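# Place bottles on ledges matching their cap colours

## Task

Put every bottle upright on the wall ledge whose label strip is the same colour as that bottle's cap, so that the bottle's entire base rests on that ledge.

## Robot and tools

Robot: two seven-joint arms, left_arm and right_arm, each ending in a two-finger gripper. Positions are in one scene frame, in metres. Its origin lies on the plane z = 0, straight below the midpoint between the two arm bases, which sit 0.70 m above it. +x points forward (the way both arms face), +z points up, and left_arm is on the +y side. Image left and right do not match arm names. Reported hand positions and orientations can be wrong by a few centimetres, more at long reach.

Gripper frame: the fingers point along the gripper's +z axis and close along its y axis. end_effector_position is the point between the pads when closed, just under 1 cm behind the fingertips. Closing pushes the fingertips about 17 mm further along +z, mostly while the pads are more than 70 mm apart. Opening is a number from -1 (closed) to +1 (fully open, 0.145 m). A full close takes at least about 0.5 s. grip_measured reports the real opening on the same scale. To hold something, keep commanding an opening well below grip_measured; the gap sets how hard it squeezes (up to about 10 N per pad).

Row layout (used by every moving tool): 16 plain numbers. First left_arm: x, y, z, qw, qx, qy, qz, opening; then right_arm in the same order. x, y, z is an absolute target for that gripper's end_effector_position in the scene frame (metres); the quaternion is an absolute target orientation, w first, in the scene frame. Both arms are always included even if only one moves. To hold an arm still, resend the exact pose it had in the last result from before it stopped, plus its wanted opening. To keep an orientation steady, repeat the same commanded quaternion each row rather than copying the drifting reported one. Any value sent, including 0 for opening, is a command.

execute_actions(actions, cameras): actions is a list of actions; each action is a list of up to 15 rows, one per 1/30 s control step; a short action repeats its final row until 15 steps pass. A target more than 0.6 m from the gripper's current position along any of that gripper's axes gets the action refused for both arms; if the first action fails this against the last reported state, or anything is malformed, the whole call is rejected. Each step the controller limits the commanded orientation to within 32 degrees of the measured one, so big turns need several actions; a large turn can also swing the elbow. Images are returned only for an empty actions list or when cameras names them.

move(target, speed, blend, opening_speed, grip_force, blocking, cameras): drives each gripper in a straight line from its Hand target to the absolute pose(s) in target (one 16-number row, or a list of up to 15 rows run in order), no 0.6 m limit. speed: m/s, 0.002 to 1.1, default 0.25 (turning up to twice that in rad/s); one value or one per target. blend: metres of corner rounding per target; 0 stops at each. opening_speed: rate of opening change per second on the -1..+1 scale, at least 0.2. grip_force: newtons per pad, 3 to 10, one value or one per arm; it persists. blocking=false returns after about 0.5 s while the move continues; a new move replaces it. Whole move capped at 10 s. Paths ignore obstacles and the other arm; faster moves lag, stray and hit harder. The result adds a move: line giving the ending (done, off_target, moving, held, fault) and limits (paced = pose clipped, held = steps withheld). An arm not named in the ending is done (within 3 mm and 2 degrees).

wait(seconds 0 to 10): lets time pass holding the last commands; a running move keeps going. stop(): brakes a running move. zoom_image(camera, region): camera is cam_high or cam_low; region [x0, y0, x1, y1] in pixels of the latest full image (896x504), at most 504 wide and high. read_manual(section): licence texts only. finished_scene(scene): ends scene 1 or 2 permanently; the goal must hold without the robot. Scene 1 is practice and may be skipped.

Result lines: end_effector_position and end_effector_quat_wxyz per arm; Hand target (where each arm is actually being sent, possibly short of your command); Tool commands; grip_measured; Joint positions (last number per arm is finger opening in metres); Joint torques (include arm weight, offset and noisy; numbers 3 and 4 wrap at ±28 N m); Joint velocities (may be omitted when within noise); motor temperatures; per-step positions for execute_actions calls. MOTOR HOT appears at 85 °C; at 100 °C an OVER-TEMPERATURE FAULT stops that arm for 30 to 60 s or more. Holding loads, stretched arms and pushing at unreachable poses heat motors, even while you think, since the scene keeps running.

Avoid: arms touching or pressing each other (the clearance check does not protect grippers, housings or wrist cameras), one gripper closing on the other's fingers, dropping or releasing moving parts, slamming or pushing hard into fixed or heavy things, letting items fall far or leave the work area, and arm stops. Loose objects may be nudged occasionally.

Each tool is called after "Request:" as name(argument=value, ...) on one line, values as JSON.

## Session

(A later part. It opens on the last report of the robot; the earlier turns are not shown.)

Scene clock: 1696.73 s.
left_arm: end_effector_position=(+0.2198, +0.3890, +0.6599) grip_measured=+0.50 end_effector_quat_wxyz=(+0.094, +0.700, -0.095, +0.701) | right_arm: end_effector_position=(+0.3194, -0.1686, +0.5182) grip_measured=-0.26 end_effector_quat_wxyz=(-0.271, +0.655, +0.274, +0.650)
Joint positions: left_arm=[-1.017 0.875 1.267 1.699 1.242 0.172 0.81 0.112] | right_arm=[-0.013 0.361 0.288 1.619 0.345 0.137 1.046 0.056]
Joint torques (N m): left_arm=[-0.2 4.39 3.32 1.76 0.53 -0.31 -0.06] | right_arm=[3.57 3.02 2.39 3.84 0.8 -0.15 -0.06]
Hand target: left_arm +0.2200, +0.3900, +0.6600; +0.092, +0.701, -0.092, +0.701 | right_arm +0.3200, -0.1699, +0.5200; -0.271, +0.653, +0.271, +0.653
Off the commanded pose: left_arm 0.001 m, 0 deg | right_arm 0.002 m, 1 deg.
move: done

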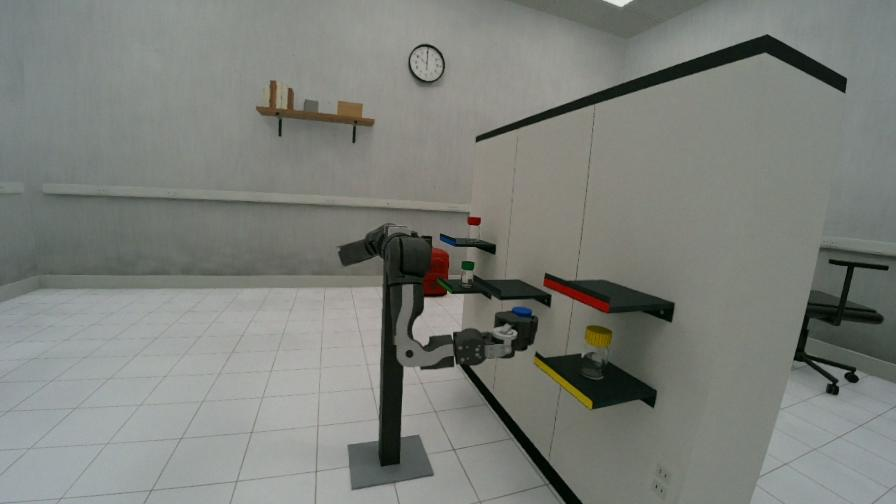

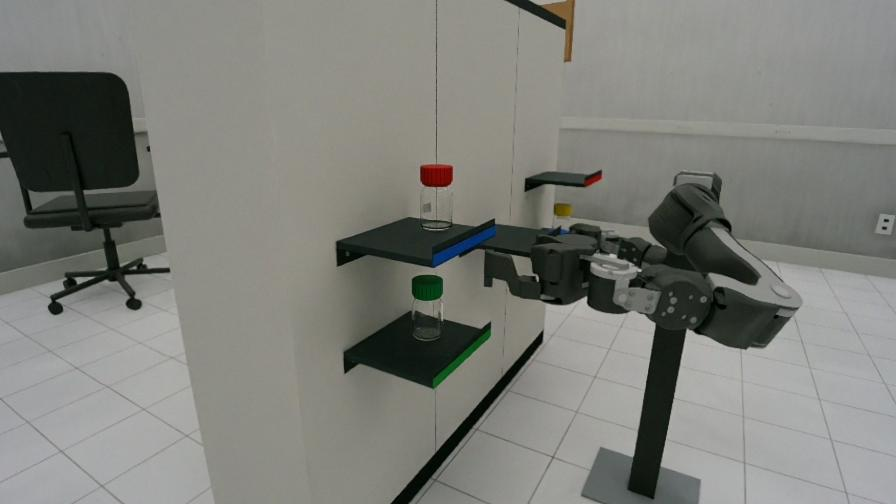

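Request:
move(target=[[0.235, 0.37, 0.72, 0, 0.7071, 0, 0.7071, 0.5, 0.32, -0.165, 0.62, -0.2706, 0.6533, 0.2706, 0.6533, -0.5],[0.25, 0.35, 0.742, 0, 0.7071, 0, 0.7071, 0.5, 0.315, -0.15, 0.69, -0.2706, 0.6533, 0.2706, 0.6533, -0.5],[0.31, 0.347, 0.742, 0, 0.7071, 0, 0.7071, 0.5, 0.33, -0.05, 0.695, -0.2418, 0.6645, 0.2418, 0.6645, -0.5]], speed=[0.13, 0.13, 0.1], blend=[0.02, 0.02, 0], cameras=["all"])

Request:
zoom_image(camera="cam_high", region=[420, 200, 580, 310])

Request:
zoom_image(camera="cam_low", region=[380, 140, 620, 290])

Scene clock: 1710.33 s.
left_arm: end_effector_position=(+0.3097, +0.3458, +0.7435) grip_measured=+0.50 end_effector_quat_wxyz=(+0.001, +0.706, -0.003, +0.708) | right_arm: end_effector_position=(+0.3298, -0.0497, +0.6937) grip_measured=-0.26 end_effector_quat_wxyz=(-0.244, +0.665, +0.242, +0.663)
Joint positions: left_arm=[-0.958 1.276 1.34 1.938 1.534 0.392 -0.08 0.112] | right_arm=[0.591 0.558 -0.343 2.162 1.018 0.785 -0.151 0.056]
Joint torques (N m): left_arm=[2.33 4 2.4 0.35 0.15 -0.71 -0.06] | right_arm=[5.6 1.52 2.15 2.13 0.09 -0.41 -0.15]
Hand target: left_arm +0.3100, +0.3470, +0.7419; +0.000, +0.707, +0.000, +0.707 | right_arm +0.3300, -0.0500, +0.6950; -0.242, +0.664, +0.242, +0.665
Off the commanded pose: left_arm 0.002 m, 0 deg | right_arm 0.001 m, 0 deg.
joint sent to its limit (right arm) — joint 6 (wrist pitch), upper limit. The joint targets still meet the commanded pose.
move: done

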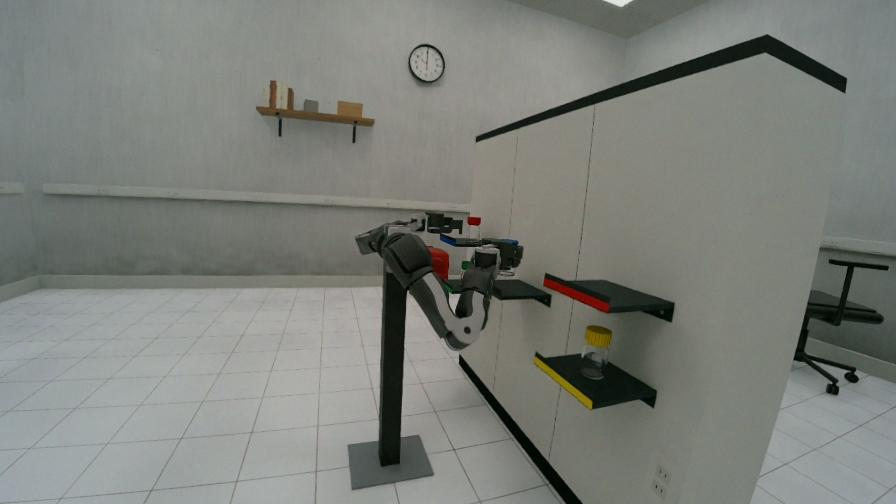

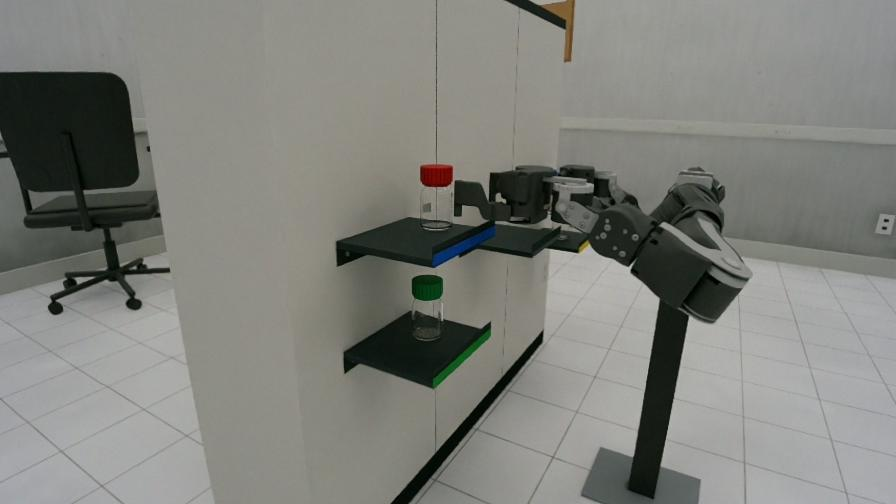

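Scaled by 3.150 from the camera's 896x504 image, which has a finer 1280x720 frame.

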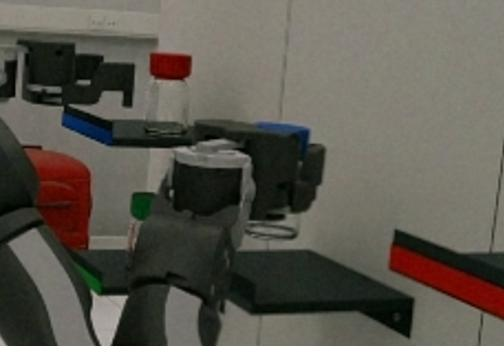

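Scaled by 2.100 from the camera's 896x504 image, which has a finer 1280x720 frame.

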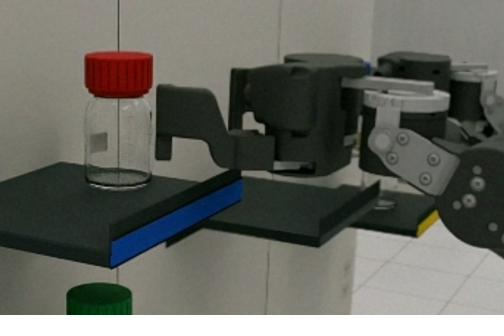

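Request:
move(target=[[0.345, 0.345, 0.74, 0, 0.7071, 0, 0.7071, 0.5, 0.372, 0.045, 0.69, -0.2418, 0.6645, 0.2418, 0.6645, -0.5],[0.381, 0.344, 0.74, 0, 0.7071, 0, 0.7071, 0.5, 0.372, 0.045, 0.655, -0.2418, 0.6645, 0.2418, 0.6645, -0.5],[0.381, 0.344, 0.74, 0, 0.7071, 0, 0.7071, -0.5, 0.372, 0.045, 0.647, -0.2418, 0.6645, 0.2418, 0.6645, -0.5]], speed=[0.09, 0.06, 0.03], opening_speed=0.7, cameras=["all"])

Request:
zoom_image(camera="cam_high", region=[420, 200, 580, 310])

Request:
zoom_image(camera="cam_low", region=[380, 140, 620, 290])

Scene clock: 1738.87 s.
left_arm: end_effector_position=(+0.3814, +0.3429, +0.7402) grip_measured=-0.24 end_effector_quat_wxyz=(-0.002, +0.705, -0.006, +0.709) | right_arm: end_effector_position=(+0.3727, +0.0439, +0.6455) grip_measured=-0.26 end_effector_quat_wxyz=(-0.239, +0.669, +0.241, +0.661)
Joint positions: left_arm=[-1.377 1.608 1.572 1.67 1.584 0.19 -0.131 0.058] | right_arm=[0.682 0.229 -0.698 1.815 0.702 0.582 -0.216 0.056]
Joint torques (N m): left_arm=[4.81 1.17 4 0.16 0.13 -0.57 0] | right_arm=[5.71 -0.99 1.87 2.89 -0.1 -0.81 0.17]
Hand target: left_arm +0.3810, +0.3441, +0.7400; -0.003, +0.706, -0.004, +0.708 | right_arm +0.3720, +0.0450, +0.6470; -0.242, +0.665, +0.242, +0.664
Off the commanded pose: left_arm 0.001 m, 1 deg | right_arm 0.002 m, 1 deg.
joint sent to its limit (left arm) — joint 3 (upper arm roll), upper limit; joint 5 (forearm roll), upper limit. The joint targets still meet the commanded pose.
move: done

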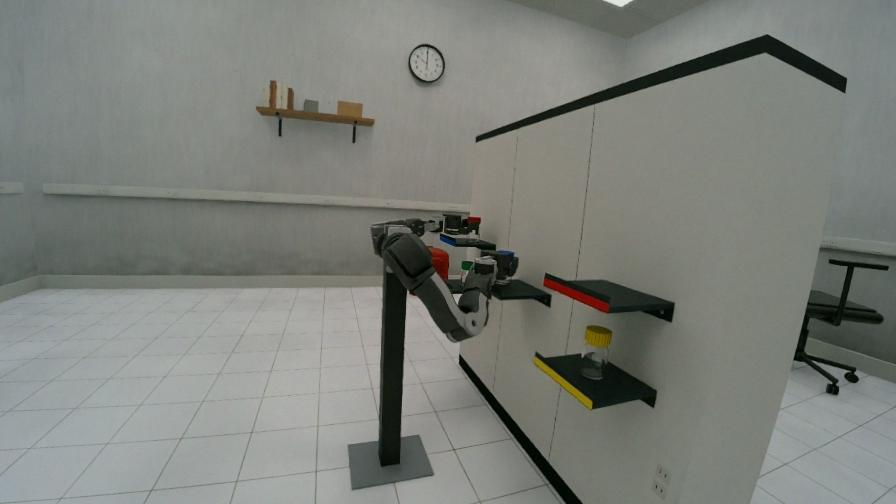

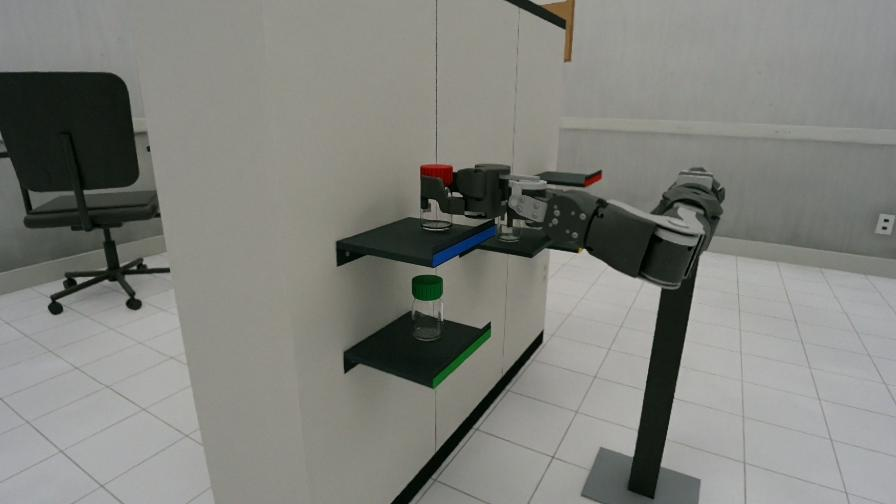

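Scaled by 3.150 from the camera's 896x504 image, which has a finer 1280x720 frame.

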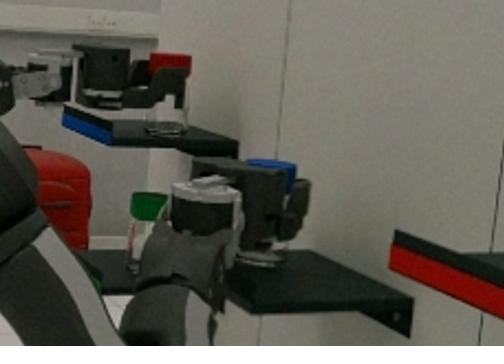

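Scaled by 2.100 from the camera's 896x504 image, which has a finer 1280x720 frame.

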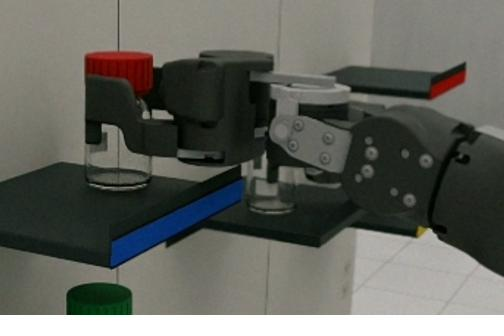

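Request:
move(target=[[0.381, 0.344, 0.772, 0, 0.7071, 0, 0.7071, -0.5, 0.372, 0.045, 0.642, -0.2418, 0.6645, 0.2418, 0.6645, -0.5],[0.30, 0.346, 0.772, 0, 0.7071, 0, 0.7071, -0.5, 0.372, 0.045, 0.639, -0.2418, 0.6645, 0.2418, 0.6645, -0.5]], speed=[0.06, 0.1], blend=[0.002, 0])

Scene clock: 1750.63 s.
left_arm: end_effector_position=(+0.3004, +0.3472, +0.7688) grip_measured=-0.24 end_effector_quat_wxyz=(-0.001, +0.711, +0.003, +0.703) | right_arm: end_effector_position=(+0.3725, +0.0438, +0.6417) grip_measured=-0.26 end_effector_quat_wxyz=(-0.241, +0.663, +0.239, +0.667)
Joint positions: left_arm=[-0.828 1.291 1.382 1.932 1.579 0.575 -0.11 0.058] | right_arm=[0.665 0.235 -0.705 1.809 0.683 0.543 -0.206 0.056]
Joint torques (N m): left_arm=[3.55 5.24 3.33 0.44 0.01 -0.84 0.24] | right_arm=[5.1 -0.57 1.31 2.32 -0.01 -0.55 0.19]
Hand target: left_arm +0.3000, +0.3460, +0.7720; +0.000, +0.707, +0.000, +0.707 | right_arm +0.3720, +0.0450, +0.6389; -0.242, +0.665, +0.242, +0.664
Off the commanded pose: left_arm 0.003 m, 1 deg | right_arm 0.003 m, 0 deg.
move: done

Request:
move(target=[[0.30, 0.346, 0.772, 0, 0.7071, 0, 0.7071, -0.5, 0.372, 0.045, 0.6415, -0.2418, 0.6645, 0.2418, 0.6645, 0.4],[0.22, 0.38, 0.755, 0, 0.7071, 0, 0.7071, -0.5, 0.299, -0.016, 0.65, -0.2418, 0.6645, 0.2418, 0.6645, 0.4],[0.22, 0.39, 0.65, 0, 0.7071, 0, 0.7071, -0.5, 0.30, -0.13, 0.665, -0.2706, 0.6533, 0.2706, 0.6533, 0.4]], speed=[0.05, 0.1, 0.12], opening_speed=0.5, cameras=["all"])

Request:
zoom_image(camera="cam_low", region=[450, 150, 610, 270])

Scene clock: 1781.17 s.
left_arm: end_effector_position=(+0.2201, +0.3905, +0.6484) grip_measured=-0.24 end_effector_quat_wxyz=(-0.001, +0.711, +0.002, +0.703) | right_arm: end_effector_position=(+0.3009, -0.1309, +0.6645) grip_measured=+0.40 end_effector_quat_wxyz=(-0.267, +0.655, +0.270, +0.653)
Joint positions: left_arm=[-0.768 0.676 1.2 1.935 1.046 0.375 0.508 0.058] | right_arm=[0.092 0.955 0.077 2.143 1.105 0.46 0.312 0.105]
Joint torques (N m): left_arm=[0.54 4.52 2.51 2.51 0.43 -0.8 0.25] | right_arm=[2.91 3.94 3.17 1.98 0.34 -0.54 0.2]
Hand target: left_arm +0.2200, +0.3900, +0.6500; +0.000, +0.707, +0.000, +0.707 | right_arm +0.3000, -0.1300, +0.6651; -0.271, +0.653, +0.270, +0.653
Off the commanded pose: left_arm 0.002 m, 1 deg | right_arm 0.001 m, 0 deg.
move: done

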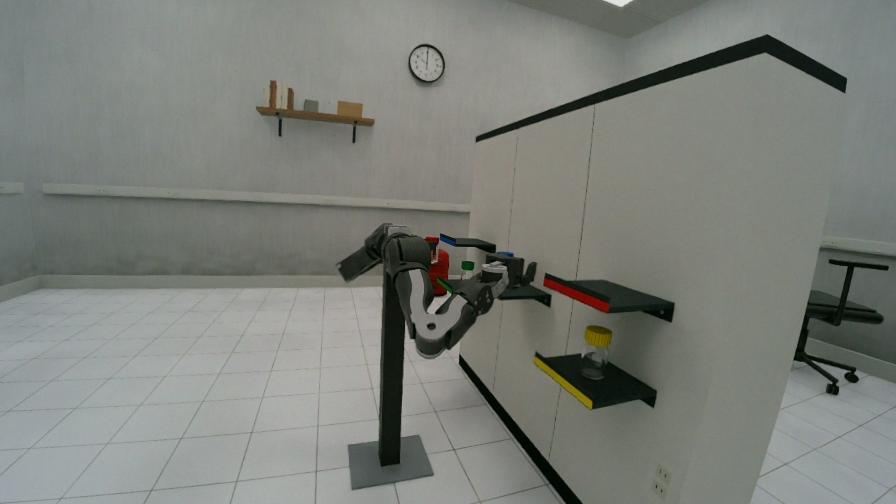

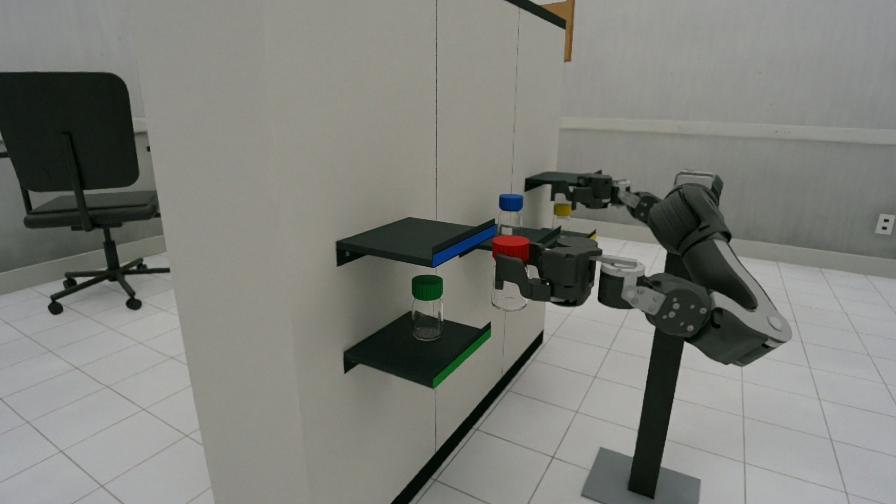

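Scaled by 3.150 from the camera's 896x504 image, which has a finer 1280x720 frame.

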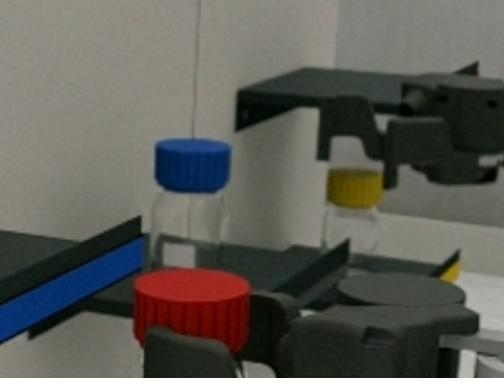

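Request:
move(target=[[0.22, 0.35, 0.54, 0.1830, 0.6830, -0.1830, 0.6830, -0.5, 0.32, -0.17, 0.60, -0.2706, 0.6533, 0.2706, 0.6533, 0.4],[0.24, 0.17, 0.50, 0.0616, 0.7044, -0.0616, 0.7044, -0.5, 0.32, -0.175, 0.48, -0.2706, 0.6533, 0.2706, 0.6533, 0.4],[0.23, 0.08, 0.53, 0.2988, 0.6409, -0.2988, 0.6409, -0.5, 0.30, -0.22, 0.42, -0.2706, 0.6533, 0.2706, 0.6533, 0.4]], speed=[0.13, 0.13, 0.13], blend=[0.02, 0.02, 0], cameras=["all"])

Scene clock: 1798.80 s.
left_arm: end_effector_position=(+0.2304, +0.0807, +0.5297) grip_measured=-0.24 end_effector_quat_wxyz=(+0.295, +0.643, -0.299, +0.641) | right_arm: end_effector_position=(+0.3001, -0.2210, +0.4195) grip_measured=+0.40 end_effector_quat_wxyz=(-0.269, +0.656, +0.270, +0.652)
Joint positions: left_arm=[-0.439 0.291 0.117 2.117 0.308 0.116 0.814 0.058] | right_arm=[0.003 0.673 -0.162 1.036 0.775 -0.5 1.021 0.105]
Joint torques (N m): left_arm=[1.91 1.46 0.09 4.3 0.72 -0.52 0.25] | right_arm=[3.18 4.97 2.22 2.5 0.64 -0.26 0.17]
Hand target: left_arm +0.2300, +0.0800, +0.5300; +0.299, +0.641, -0.299, +0.641 | right_arm +0.3000, -0.2200, +0.4200; -0.271, +0.653, +0.271, +0.653
Off the commanded pose: left_arm 0.001 m, 1 deg | right_arm 0.001 m, 0 deg.
move: done

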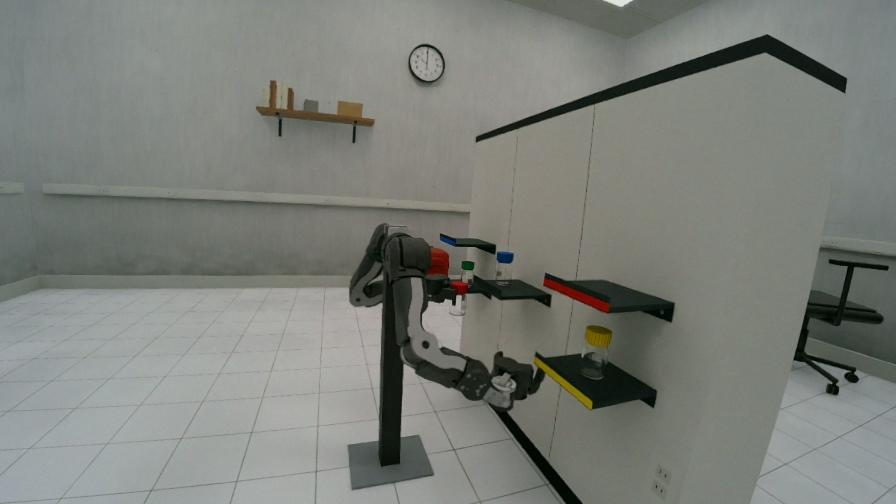

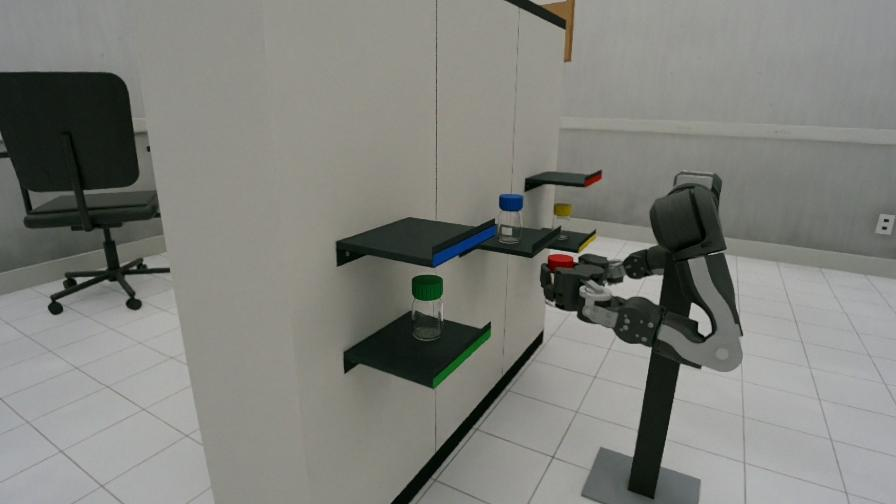

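Request:
move(target=[[0.235, -0.03, 0.56, 0.2706, 0.6533, -0.2706, 0.6533, -0.5, 0.30, -0.22, 0.42, -0.2706, 0.6533, 0.2706, 0.6533, 0.4],[0.235, -0.08, 0.63, 0.2418, 0.6645, -0.2418, 0.6645, -0.5, 0.30, -0.22, 0.42, -0.2706, 0.6533, 0.2706, 0.6533, 0.4]], speed=[0.1, 0.1], blend=[0.02, 0])

Scene clock: 1809.33 s.
left_arm: end_effector_position=(+0.2346, -0.0801, +0.6292) grip_measured=-0.24 end_effector_quat_wxyz=(+0.242, +0.666, -0.244, +0.662) | right_arm: end_effector_position=(+0.3001, -0.2210, +0.4195) grip_measured=+0.40 end_effector_quat_wxyz=(-0.269, +0.656, +0.270, +0.652)
Joint positions: left_arm=[-0.07 -0.164 -0.798 2.283 -0.23 0.773 0.065 0.058] | right_arm=[0.003 0.673 -0.162 1.036 0.775 -0.5 1.021 0.105]
Joint torques (N m): left_arm=[2.73 -3.18 -1.13 3.85 0.21 -0.83 -0.06] | right_arm=[3.31 4.97 2.21 2.51 0.63 -0.27 0.18]
Hand target: left_arm +0.2350, -0.0800, +0.6300; +0.242, +0.665, -0.242, +0.664 | right_arm +0.3000, -0.2200, +0.4200; -0.271, +0.653, +0.271, +0.653
Off the commanded pose: left_arm 0.001 m, 0 deg | right_arm 0.001 m, 0 deg.
joint sent to its limit (left arm) — joint 2 (shoulder roll), lower limit. The joint targets still meet the commanded pose.
move: done

Request:
move(target=[[0.25, -0.08, 0.685, 0.2418, 0.6645, -0.2418, 0.6645, -0.5, 0.30, -0.22, 0.42, -0.2706, 0.6533, 0.2706, 0.6533, 0.4],[0.31, -0.075, 0.69, 0.2126, 0.6744, -0.2126, 0.6744, -0.5, 0.30, -0.22, 0.42, -0.2706, 0.6533, 0.2706, 0.6533, 0.4]], speed=[0.08, 0.1], blend=[0.015, 0], cameras=["all"])

Scene clock: 1820.87 s.
left_arm: end_effector_position=(+0.3104, -0.0757, +0.6882) grip_measured=-0.24 end_effector_quat_wxyz=(+0.216, +0.677, -0.212, +0.671) | right_arm: end_effector_position=(+0.3001, -0.2210, +0.4195) grip_measured=+0.40 end_effector_quat_wxyz=(-0.269, +0.656, +0.270, +0.652)
Joint positions: left_arm=[0.755 0.072 -0.86 2.069 0.908 0.782 -0.79 0.058] | right_arm=[0.003 0.673 -0.162 1.036 0.775 -0.5 1.021 0.105]
Joint torques (N m): left_arm=[8.03 -1.36 1.17 3.69 -0.21 -0.45 -0.07] | right_arm=[3.44 5.02 2.14 2.51 0.62 -0.27 0.19]
Hand target: left_arm +0.3100, -0.0750, +0.6900; +0.213, +0.674, -0.213, +0.674 | right_arm +0.3000, -0.2200, +0.4200; -0.271, +0.653, +0.271, +0.653
Off the commanded pose: left_arm 0.002 m, 1 deg | right_arm 0.001 m, 0 deg.
joint sent to its limit (left arm) — joint 6 (wrist pitch), upper limit. The joint targets still meet the commanded pose.
move: done

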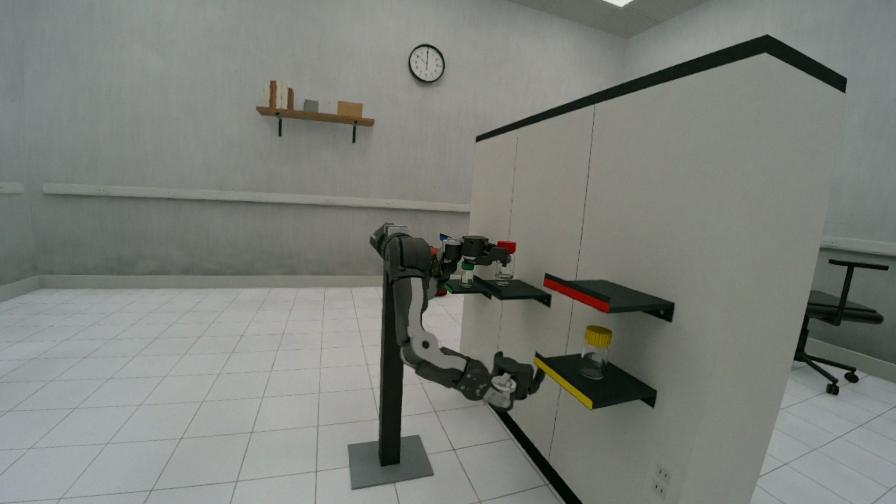

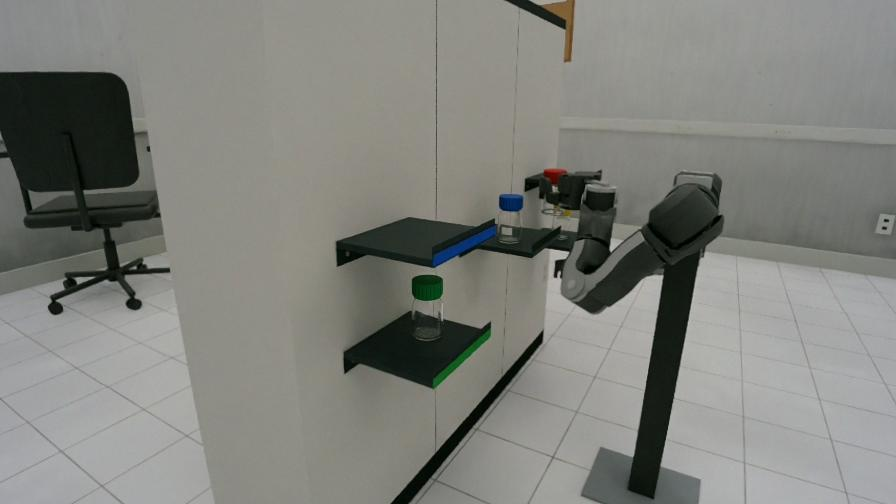

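Request:
move(target=[[0.375, -0.067, 0.69, 0.1349, 0.6941, -0.1349, 0.6941, -0.5, 0.30, -0.22, 0.42, -0.2706, 0.6533, 0.2706, 0.6533, 0.4],[0.375, -0.067, 0.655, 0.1349, 0.6941, -0.1349, 0.6941, -0.5, 0.30, -0.22, 0.42, -0.2706, 0.6533, 0.2706, 0.6533, 0.4],[0.375, -0.067, 0.643, 0.1349, 0.6941, -0.1349, 0.6941, -0.5, 0.30, -0.22, 0.42, -0.2706, 0.6533, 0.2706, 0.6533, 0.4]], speed=[0.1, 0.08, 0.03], blend=[0.01, 0.002, 0], cameras=["all"])

Request:
zoom_image(camera="cam_high", region=[450, 220, 570, 310])

Scene clock: 1834.40 s.
left_arm: end_effector_position=(+0.3748, -0.0669, +0.6430) grip_measured=-0.24 end_effector_quat_wxyz=(+0.134, +0.696, -0.135, +0.692) | right_arm: end_effector_position=(+0.3001, -0.2210, +0.4195) grip_measured=+0.40 end_effector_quat_wxyz=(-0.269, +0.656, +0.270, +0.652)
Joint positions: left_arm=[0.76 0.065 -0.938 1.751 0.739 0.52 -0.797 0.058] | right_arm=[0.003 0.673 -0.162 1.036 0.775 -0.5 1.021 0.105]
Joint torques (N m): left_arm=[7.85 -1.57 1.35 3.29 -0.36 -0.77 0.2] | right_arm=[3.28 5.02 2.15 2.52 0.63 -0.26 0.19]
Hand target: left_arm +0.3750, -0.0670, +0.6430; +0.135, +0.694, -0.135, +0.694 | right_arm +0.3000, -0.2200, +0.4200; -0.271, +0.653, +0.271, +0.653
Off the commanded pose: left_arm 0.000 m, 0 deg | right_arm 0.001 m, 0 deg.
move: done

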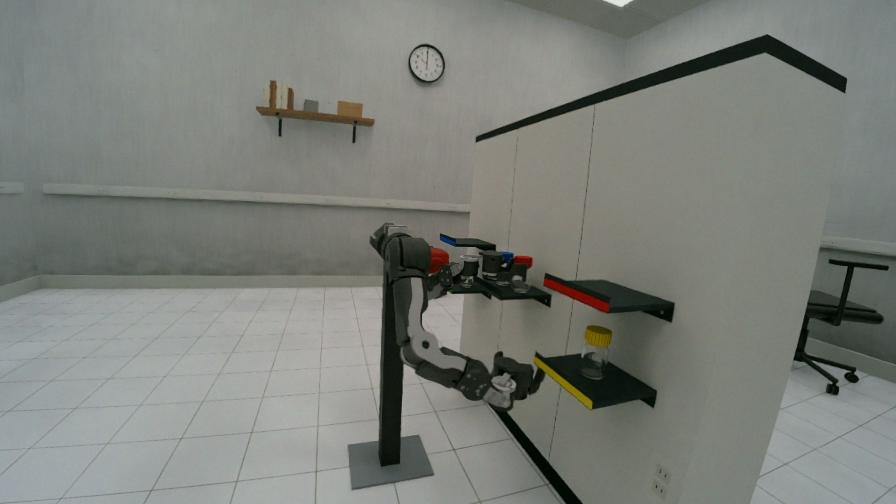

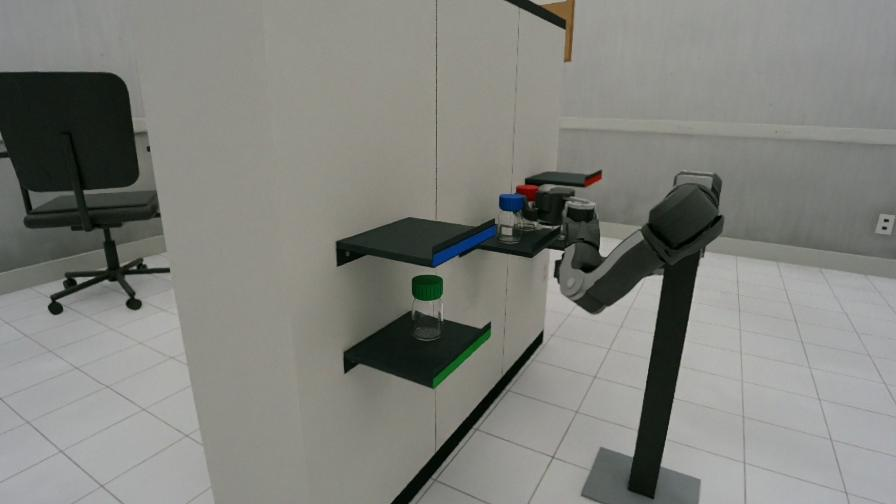

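Scaled by 4.200 from the camera's 896x504 image, which has a finer 1280x720 frame.

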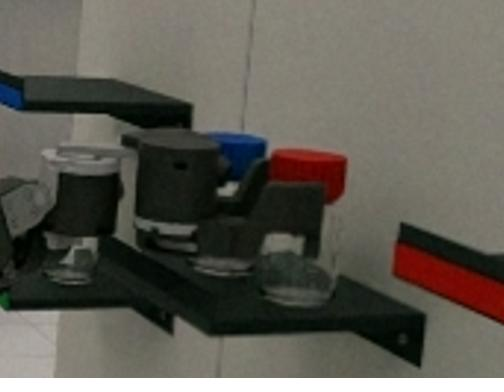

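Request:
move(target=[[0.375, -0.067, 0.638, 0.1349, 0.6941, -0.1349, 0.6941, -0.5, 0.30, -0.22, 0.42, -0.2706, 0.6533, 0.2706, 0.6533, 0.4]], speed=0.03)

Scene clock: 1842.13 s.
left_arm: end_effector_position=(+0.3747, -0.0670, +0.6385) grip_measured=-0.24 end_effector_quat_wxyz=(+0.135, +0.696, -0.135, +0.693) | right_arm: end_effector_position=(+0.3001, -0.2210, +0.4195) grip_measured=+0.40 end_effector_quat_wxyz=(-0.269, +0.656, +0.270, +0.652)
Joint positions: left_arm=[0.756 0.075 -0.954 1.745 0.739 0.496 -0.797 0.058] | right_arm=[0.003 0.673 -0.162 1.036 0.775 -0.5 1.021 0.105]
Joint torques (N m): left_arm=[7.61 -1.54 1.39 3.25 -0.35 -0.81 0.17] | right_arm=[3.36 4.89 2.13 2.62 0.64 -0.27 0.16]
Hand target: left_arm +0.3750, -0.0670, +0.6379; +0.135, +0.694, -0.135, +0.694 | right_arm +0.3000, -0.2200, +0.4200; -0.271, +0.653, +0.271, +0.653
Off the commanded pose: left_arm 0.001 m, 0 deg | right_arm 0.001 m, 0 deg.
move: done

Request:
move(target=[[0.375, -0.067, 0.633, 0.1349, 0.6941, -0.1349, 0.6941, -0.5, 0.30, -0.22, 0.42, -0.2706, 0.6533, 0.2706, 0.6533, 0.4]], speed=0.03, cameras=["all"])

Request:
zoom_image(camera="cam_high", region=[450, 220, 570, 310])

Request:
zoom_image(camera="cam_low", region=[480, 170, 580, 250])

Scene clock: 1851.27 s.
left_arm: end_effector_position=(+0.3747, -0.0668, +0.6373) grip_measured=-0.24 end_effector_quat_wxyz=(+0.136, +0.691, -0.133, +0.697) | right_arm: end_effector_position=(+0.3001, -0.2210, +0.4195) grip_measured=+0.40 end_effector_quat_wxyz=(-0.269, +0.656, +0.270, +0.652)
Joint positions: left_arm=[0.754 0.082 -0.966 1.742 0.731 0.467 -0.796 0.058] | right_arm=[0.003 0.673 -0.162 1.036 0.775 -0.5 1.021 0.105]
Joint torques (N m): left_arm=[6.71 -1.28 1.14 2.73 -0.19 -0.57 0.21] | right_arm=[3.47 4.89 2.09 2.48 0.63 -0.29 0.16]
Hand target: left_arm +0.3749, -0.0671, +0.6329; +0.135, +0.694, -0.135, +0.694 | right_arm +0.3000, -0.2200, +0.4200; -0.271, +0.653, +0.271, +0.653
Off the commanded pose: left_arm 0.004 m, 1 deg | right_arm 0.001 m, 0 deg.
move: off_target (left_arm)

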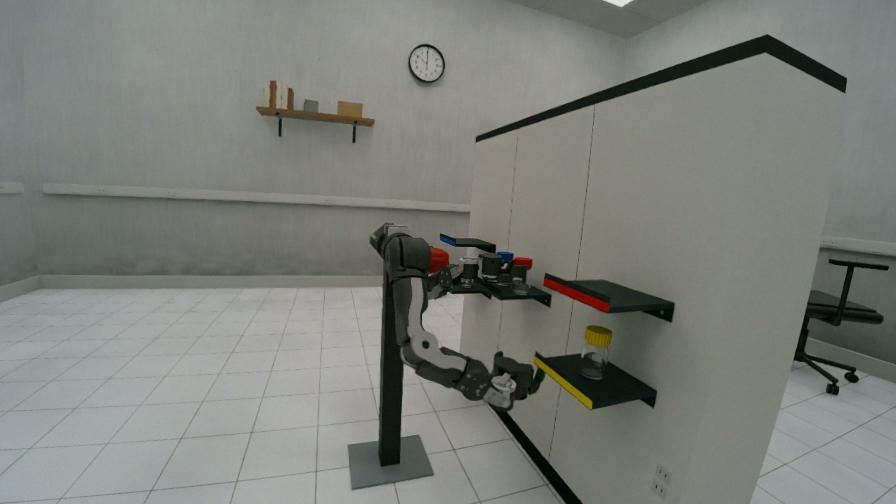

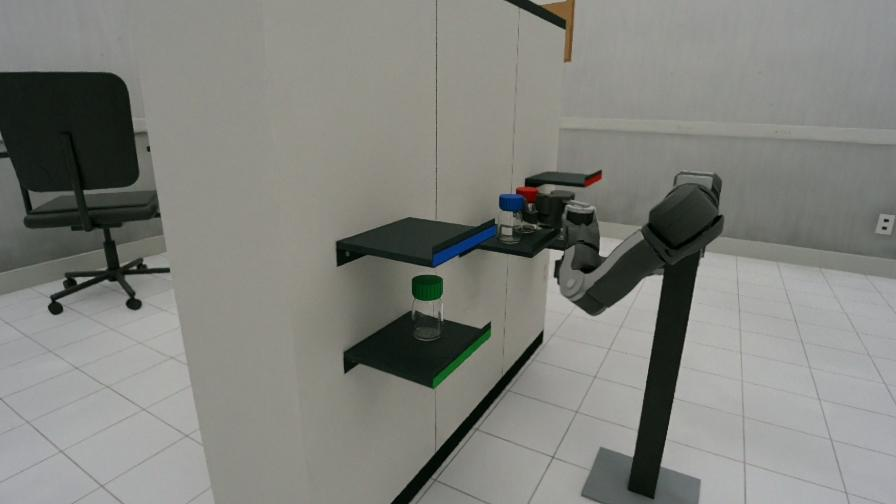

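Scaled by 4.200 from the camera's 896x504 image, which has a finer 1280x720 frame.

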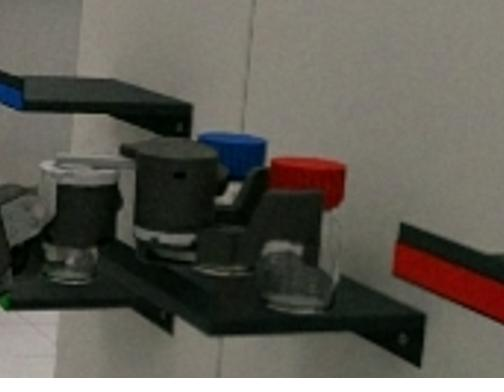

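Scaled by 5.040 from the camera's 896x504 image, which has a finer 1280x720 frame.

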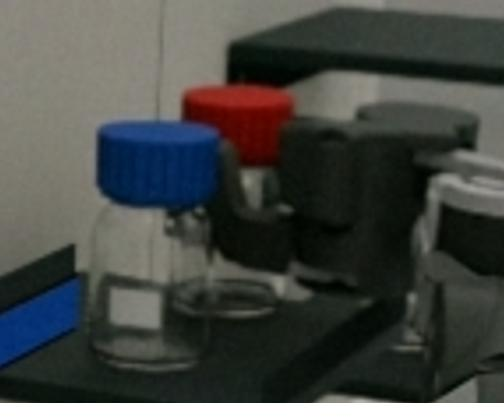

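Request:
move(target=[[0.375, -0.067, 0.6365, 0.1349, 0.6941, -0.1349, 0.6941, -0.2, 0.30, -0.22, 0.42, -0.2706, 0.6533, 0.2706, 0.6533, 0.4],[0.375, -0.067, 0.6365, 0.1349, 0.6941, -0.1349, 0.6941, 0.1, 0.30, -0.22, 0.42, -0.2706, 0.6533, 0.2706, 0.6533, 0.4],[0.30, -0.037, 0.643, 0.1349, 0.6941, -0.1349, 0.6941, 0.1, 0.30, -0.22, 0.42, -0.2706, 0.6533, 0.2706, 0.6533, 0.4],[0.25, -0.05, 0.66, 0.2418, 0.6645, -0.2418, 0.6645, 0.1, 0.30, -0.22, 0.42, -0.2706, 0.6533, 0.2706, 0.6533, 0.4]], speed=[0.03, 0.03, 0.08, 0.12], blend=[0, 0, 0.01, 0], opening_speed=0.4)

Request:
move(target=[[0.22, -0.03, 0.58, 0.2706, 0.6533, -0.2706, 0.6533, 0.1, 0.32, -0.175, 0.45, -0.2706, 0.6533, 0.2706, 0.6533, 0.4],[0.23, 0.10, 0.52, 0.2988, 0.6409, -0.2988, 0.6409, 0.3, 0.32, -0.17, 0.55, -0.2706, 0.6533, 0.2706, 0.6533, 0.6]], speed=[0.12, 0.12], blend=[0.03, 0], cameras=["all"])

Scene clock: 1884.43 s.
left_arm: end_effector_position=(+0.2505, -0.0498, +0.6596) grip_measured=+0.10 end_effector_quat_wxyz=(+0.241, +0.666, -0.239, +0.665) | right_arm: end_effector_position=(+0.3001, -0.2210, +0.4195) grip_measured=+0.40 end_effector_quat_wxyz=(-0.269, +0.656, +0.270, +0.652)
Joint positions: left_arm=[0.582 0.309 -0.978 2.373 0.893 0.692 -0.822 0.083] | right_arm=[0.003 0.673 -0.162 1.036 0.775 -0.5 1.021 0.105]
Joint torques (N m): left_arm=[5.71 -0.28 1.47 3.28 -0.15 -0.44 0.22] | right_arm=[3.52 5 2.06 2.55 0.62 -0.27 0.19]
Hand target: left_arm +0.2500, -0.0500, +0.6599; +0.242, +0.665, -0.242, +0.664 | right_arm +0.3000, -0.2200, +0.4200; -0.271, +0.653, +0.271, +0.653
Off the commanded pose: left_arm 0.001 m, 0 deg | right_arm 0.001 m, 0 deg.
move: done

Scene clock: 1887.27 s.
left_arm: end_effector_position=(+0.2315, +0.1011, +0.5208) grip_measured=+0.30 end_effector_quat_wxyz=(+0.295, +0.641, -0.299, +0.643) | right_arm: end_effector_position=(+0.3192, -0.1688, +0.5499) grip_measured=+0.60 end_effector_quat_wxyz=(-0.272, +0.652, +0.273, +0.653)
Joint positions: left_arm=[0.268 1.31 -1.172 2.042 0.813 -0.595 -0.041 0.098] | right_arm=[-0.063 0.826 -0.043 1.722 0.818 0.006 0.652 0.119]
Joint torques (N m): left_arm=[2.84 3.78 1.24 3.34 0.17 -0.7 0.23] | right_arm=[3.13 5.05 3.66 2.91 0.53 -0.19 -0.17]
Hand target: left_arm +0.2300, +0.1001, +0.5200; +0.299, +0.641, -0.299, +0.641 | right_arm +0.3200, -0.1700, +0.5501; -0.271, +0.653, +0.271, +0.653
Off the commanded pose: left_arm 0.002 m, 0 deg | right_arm 0.001 m, 0 deg.
move: done

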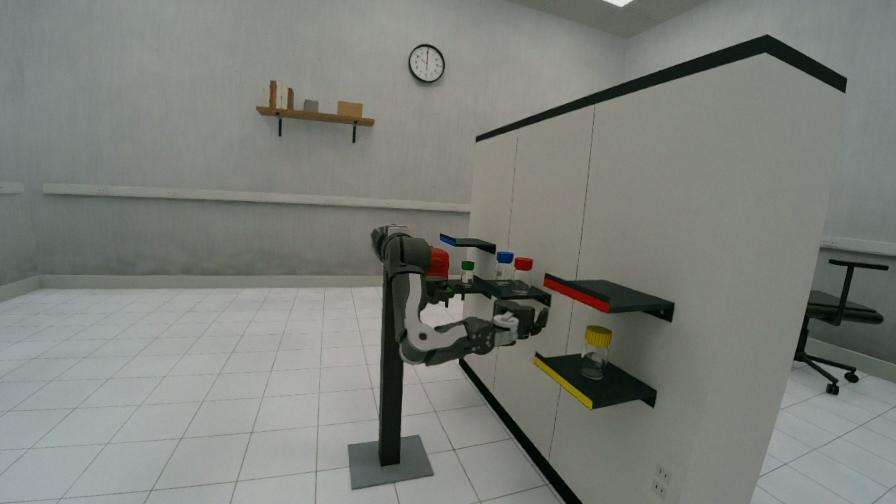

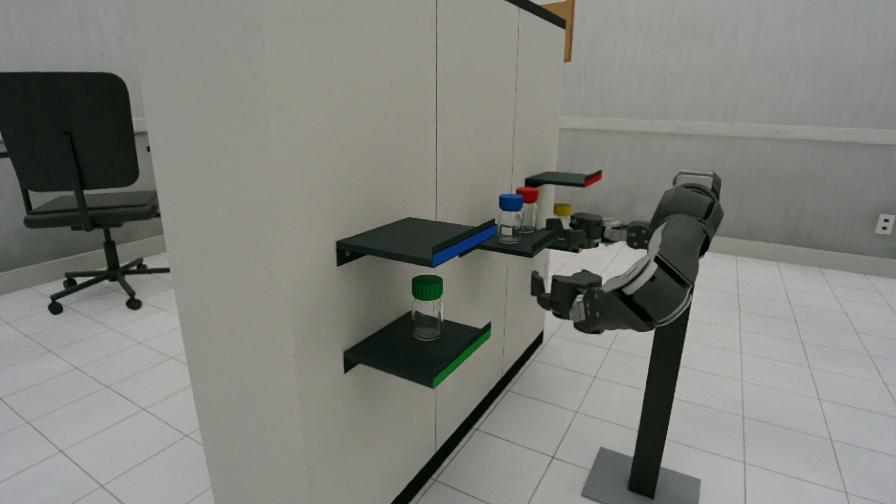

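Request:
move(target=[[0.23, 0.19, 0.44, 0.2706, 0.6533, -0.2706, 0.6533, 0.3, 0.32, -0.165, 0.66, -0.2706, 0.6533, 0.2706, 0.6533, 0.6],[0.29, 0.185, 0.42, 0.2706, 0.6533, -0.2706, 0.6533, 0.3, 0.315, -0.118, 0.655, -0.2418, 0.6645, 0.2418, 0.6645, 0.6],[0.29, 0.185, 0.42, 0.2706, 0.6533, -0.2706, 0.6533, 0.3, 0.345, -0.083, 0.643, -0.2418, 0.6645, 0.2418, 0.6645, 0.6]], speed=[0.12, 0.1, 0.08], blend=[0.02, 0.01, 0], cameras=["all"])

Request:
zoom_image(camera="cam_low", region=[480, 170, 600, 260])

Request:
zoom_image(camera="cam_high", region=[470, 230, 570, 310])

Scene clock: 1905.77 s.
left_arm: end_effector_position=(+0.2907, +0.1863, +0.4215) grip_measured=+0.30 end_effector_quat_wxyz=(+0.268, +0.652, -0.271, +0.655) | right_arm: end_effector_position=(+0.3442, -0.0824, +0.6439) grip_measured=+0.60 end_effector_quat_wxyz=(-0.244, +0.663, +0.243, +0.665)
Joint positions: left_arm=[0.061 0.884 -0.679 1.214 0.963 -0.688 0.645 0.098] | right_arm=[0.377 0.688 -0.295 2.037 0.877 0.502 0.113 0.119]
Joint torques (N m): left_arm=[4.6 4.21 1.33 2.18 0.42 -0.38 0.23] | right_arm=[4.52 2.49 2.44 2.28 0.12 -0.36 -0.15]
Hand target: left_arm +0.2899, +0.1849, +0.4200; +0.271, +0.653, -0.271, +0.653 | right_arm +0.3450, -0.0831, +0.6430; -0.242, +0.664, +0.242, +0.665
Off the commanded pose: left_arm 0.002 m, 0 deg | right_arm 0.001 m, 0 deg.
move: done

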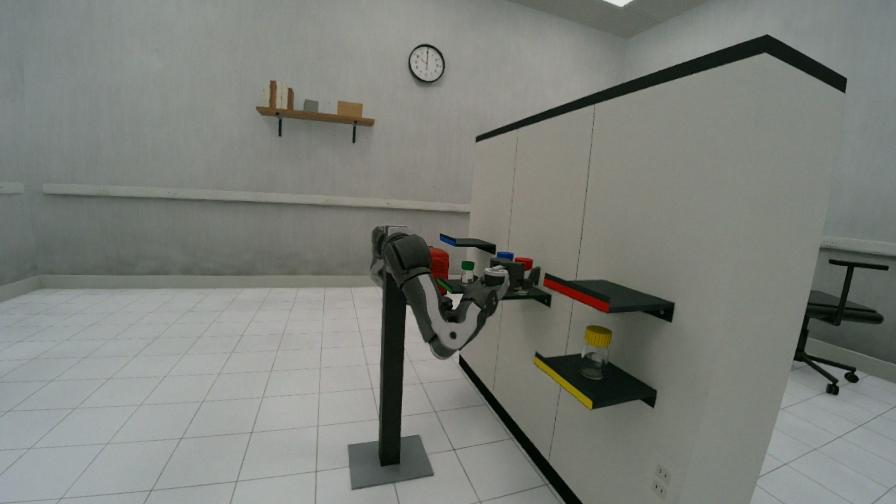

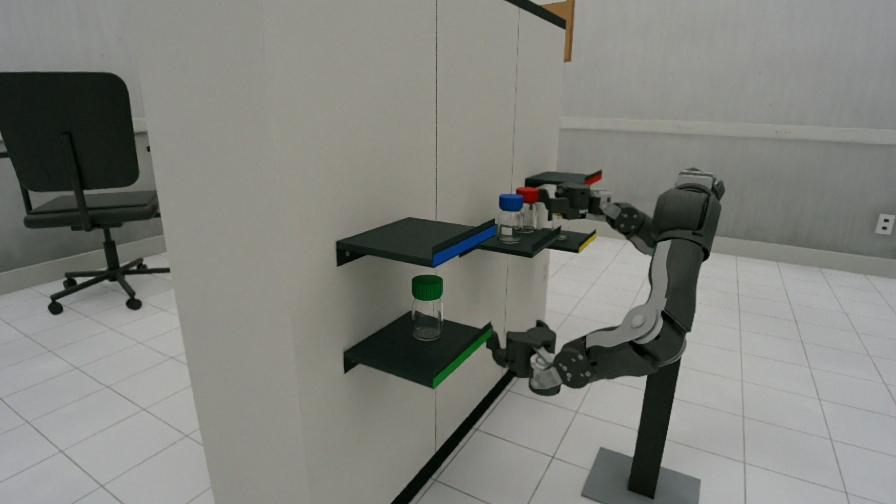

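Scaled by 4.200 from the camera's 896x504 image, which has a finer 1280x720 frame.

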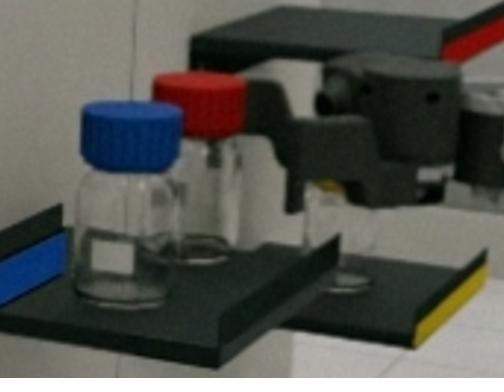

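Scaled by 5.040 from the camera's 896x504 image, which has a finer 1280x720 frame.

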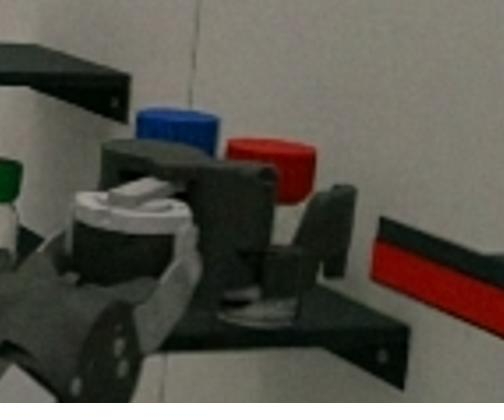

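Request:
move(target=[[0.29, 0.185, 0.42, 0.2706, 0.6533, -0.2706, 0.6533, 0.3, 0.375, -0.064, 0.640, -0.2418, 0.6645, 0.2418, 0.6645, 0.6],[0.29, 0.185, 0.42, 0.2706, 0.6533, -0.2706, 0.6533, 0.3, 0.375, -0.064, 0.640, -0.2418, 0.6645, 0.2418, 0.6645, -0.5],[0.29, 0.185, 0.42, 0.2706, 0.6533, -0.2706, 0.6533, 0.3, 0.375, -0.064, 0.675, -0.2418, 0.6645, 0.2418, 0.6645, -0.5]], speed=[0.06, 0.06, 0.06], opening_speed=0.7, cameras=["all"])

Request:
zoom_image(camera="cam_high", region=[470, 230, 570, 310])

Scene clock: 1921.17 s.
left_arm: end_effector_position=(+0.2907, +0.1863, +0.4215) grip_measured=+0.30 end_effector_quat_wxyz=(+0.268, +0.652, -0.271, +0.655) | right_arm: end_effector_position=(+0.3747, -0.0627, +0.6715) grip_measured=-0.26 end_effector_quat_wxyz=(-0.242, +0.668, +0.245, +0.660)
Joint positions: left_arm=[0.061 0.884 -0.679 1.214 0.963 -0.688 0.645 0.098] | right_arm=[0.622 0.551 -0.368 1.911 0.858 0.655 0.087 0.056]
Joint torques (N m): left_arm=[4.6 4.21 1.33 2.17 0.41 -0.38 0.23] | right_arm=[5.79 1.04 4.01 2.86 0.18 -0.59 -0.14]
Hand target: left_arm +0.2899, +0.1849, +0.4200; +0.271, +0.653, -0.271, +0.653 | right_arm +0.3750, -0.0640, +0.6749; -0.242, +0.665, +0.242, +0.664
Off the commanded pose: left_arm 0.002 m, 0 deg | right_arm 0.004 m, 1 deg.
move: off_target (right_arm)

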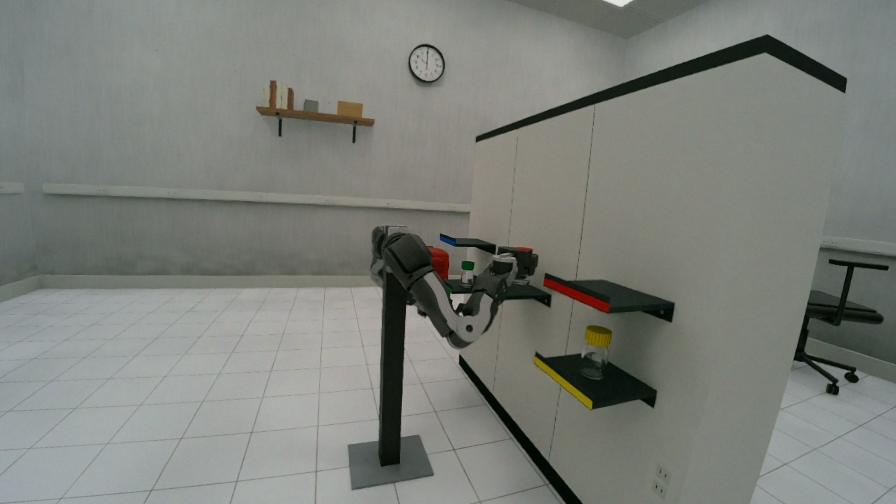

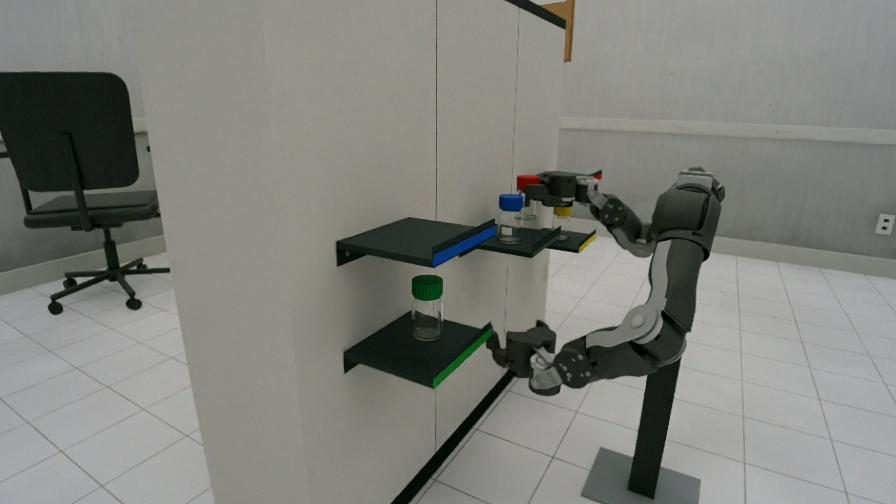

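Scaled by 5.040 from the camera's 896x504 image, which has a finer 1280x720 frame.

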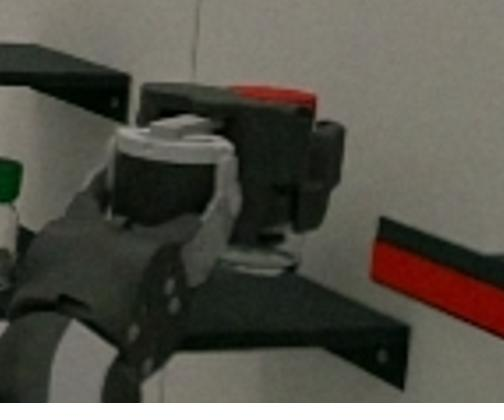

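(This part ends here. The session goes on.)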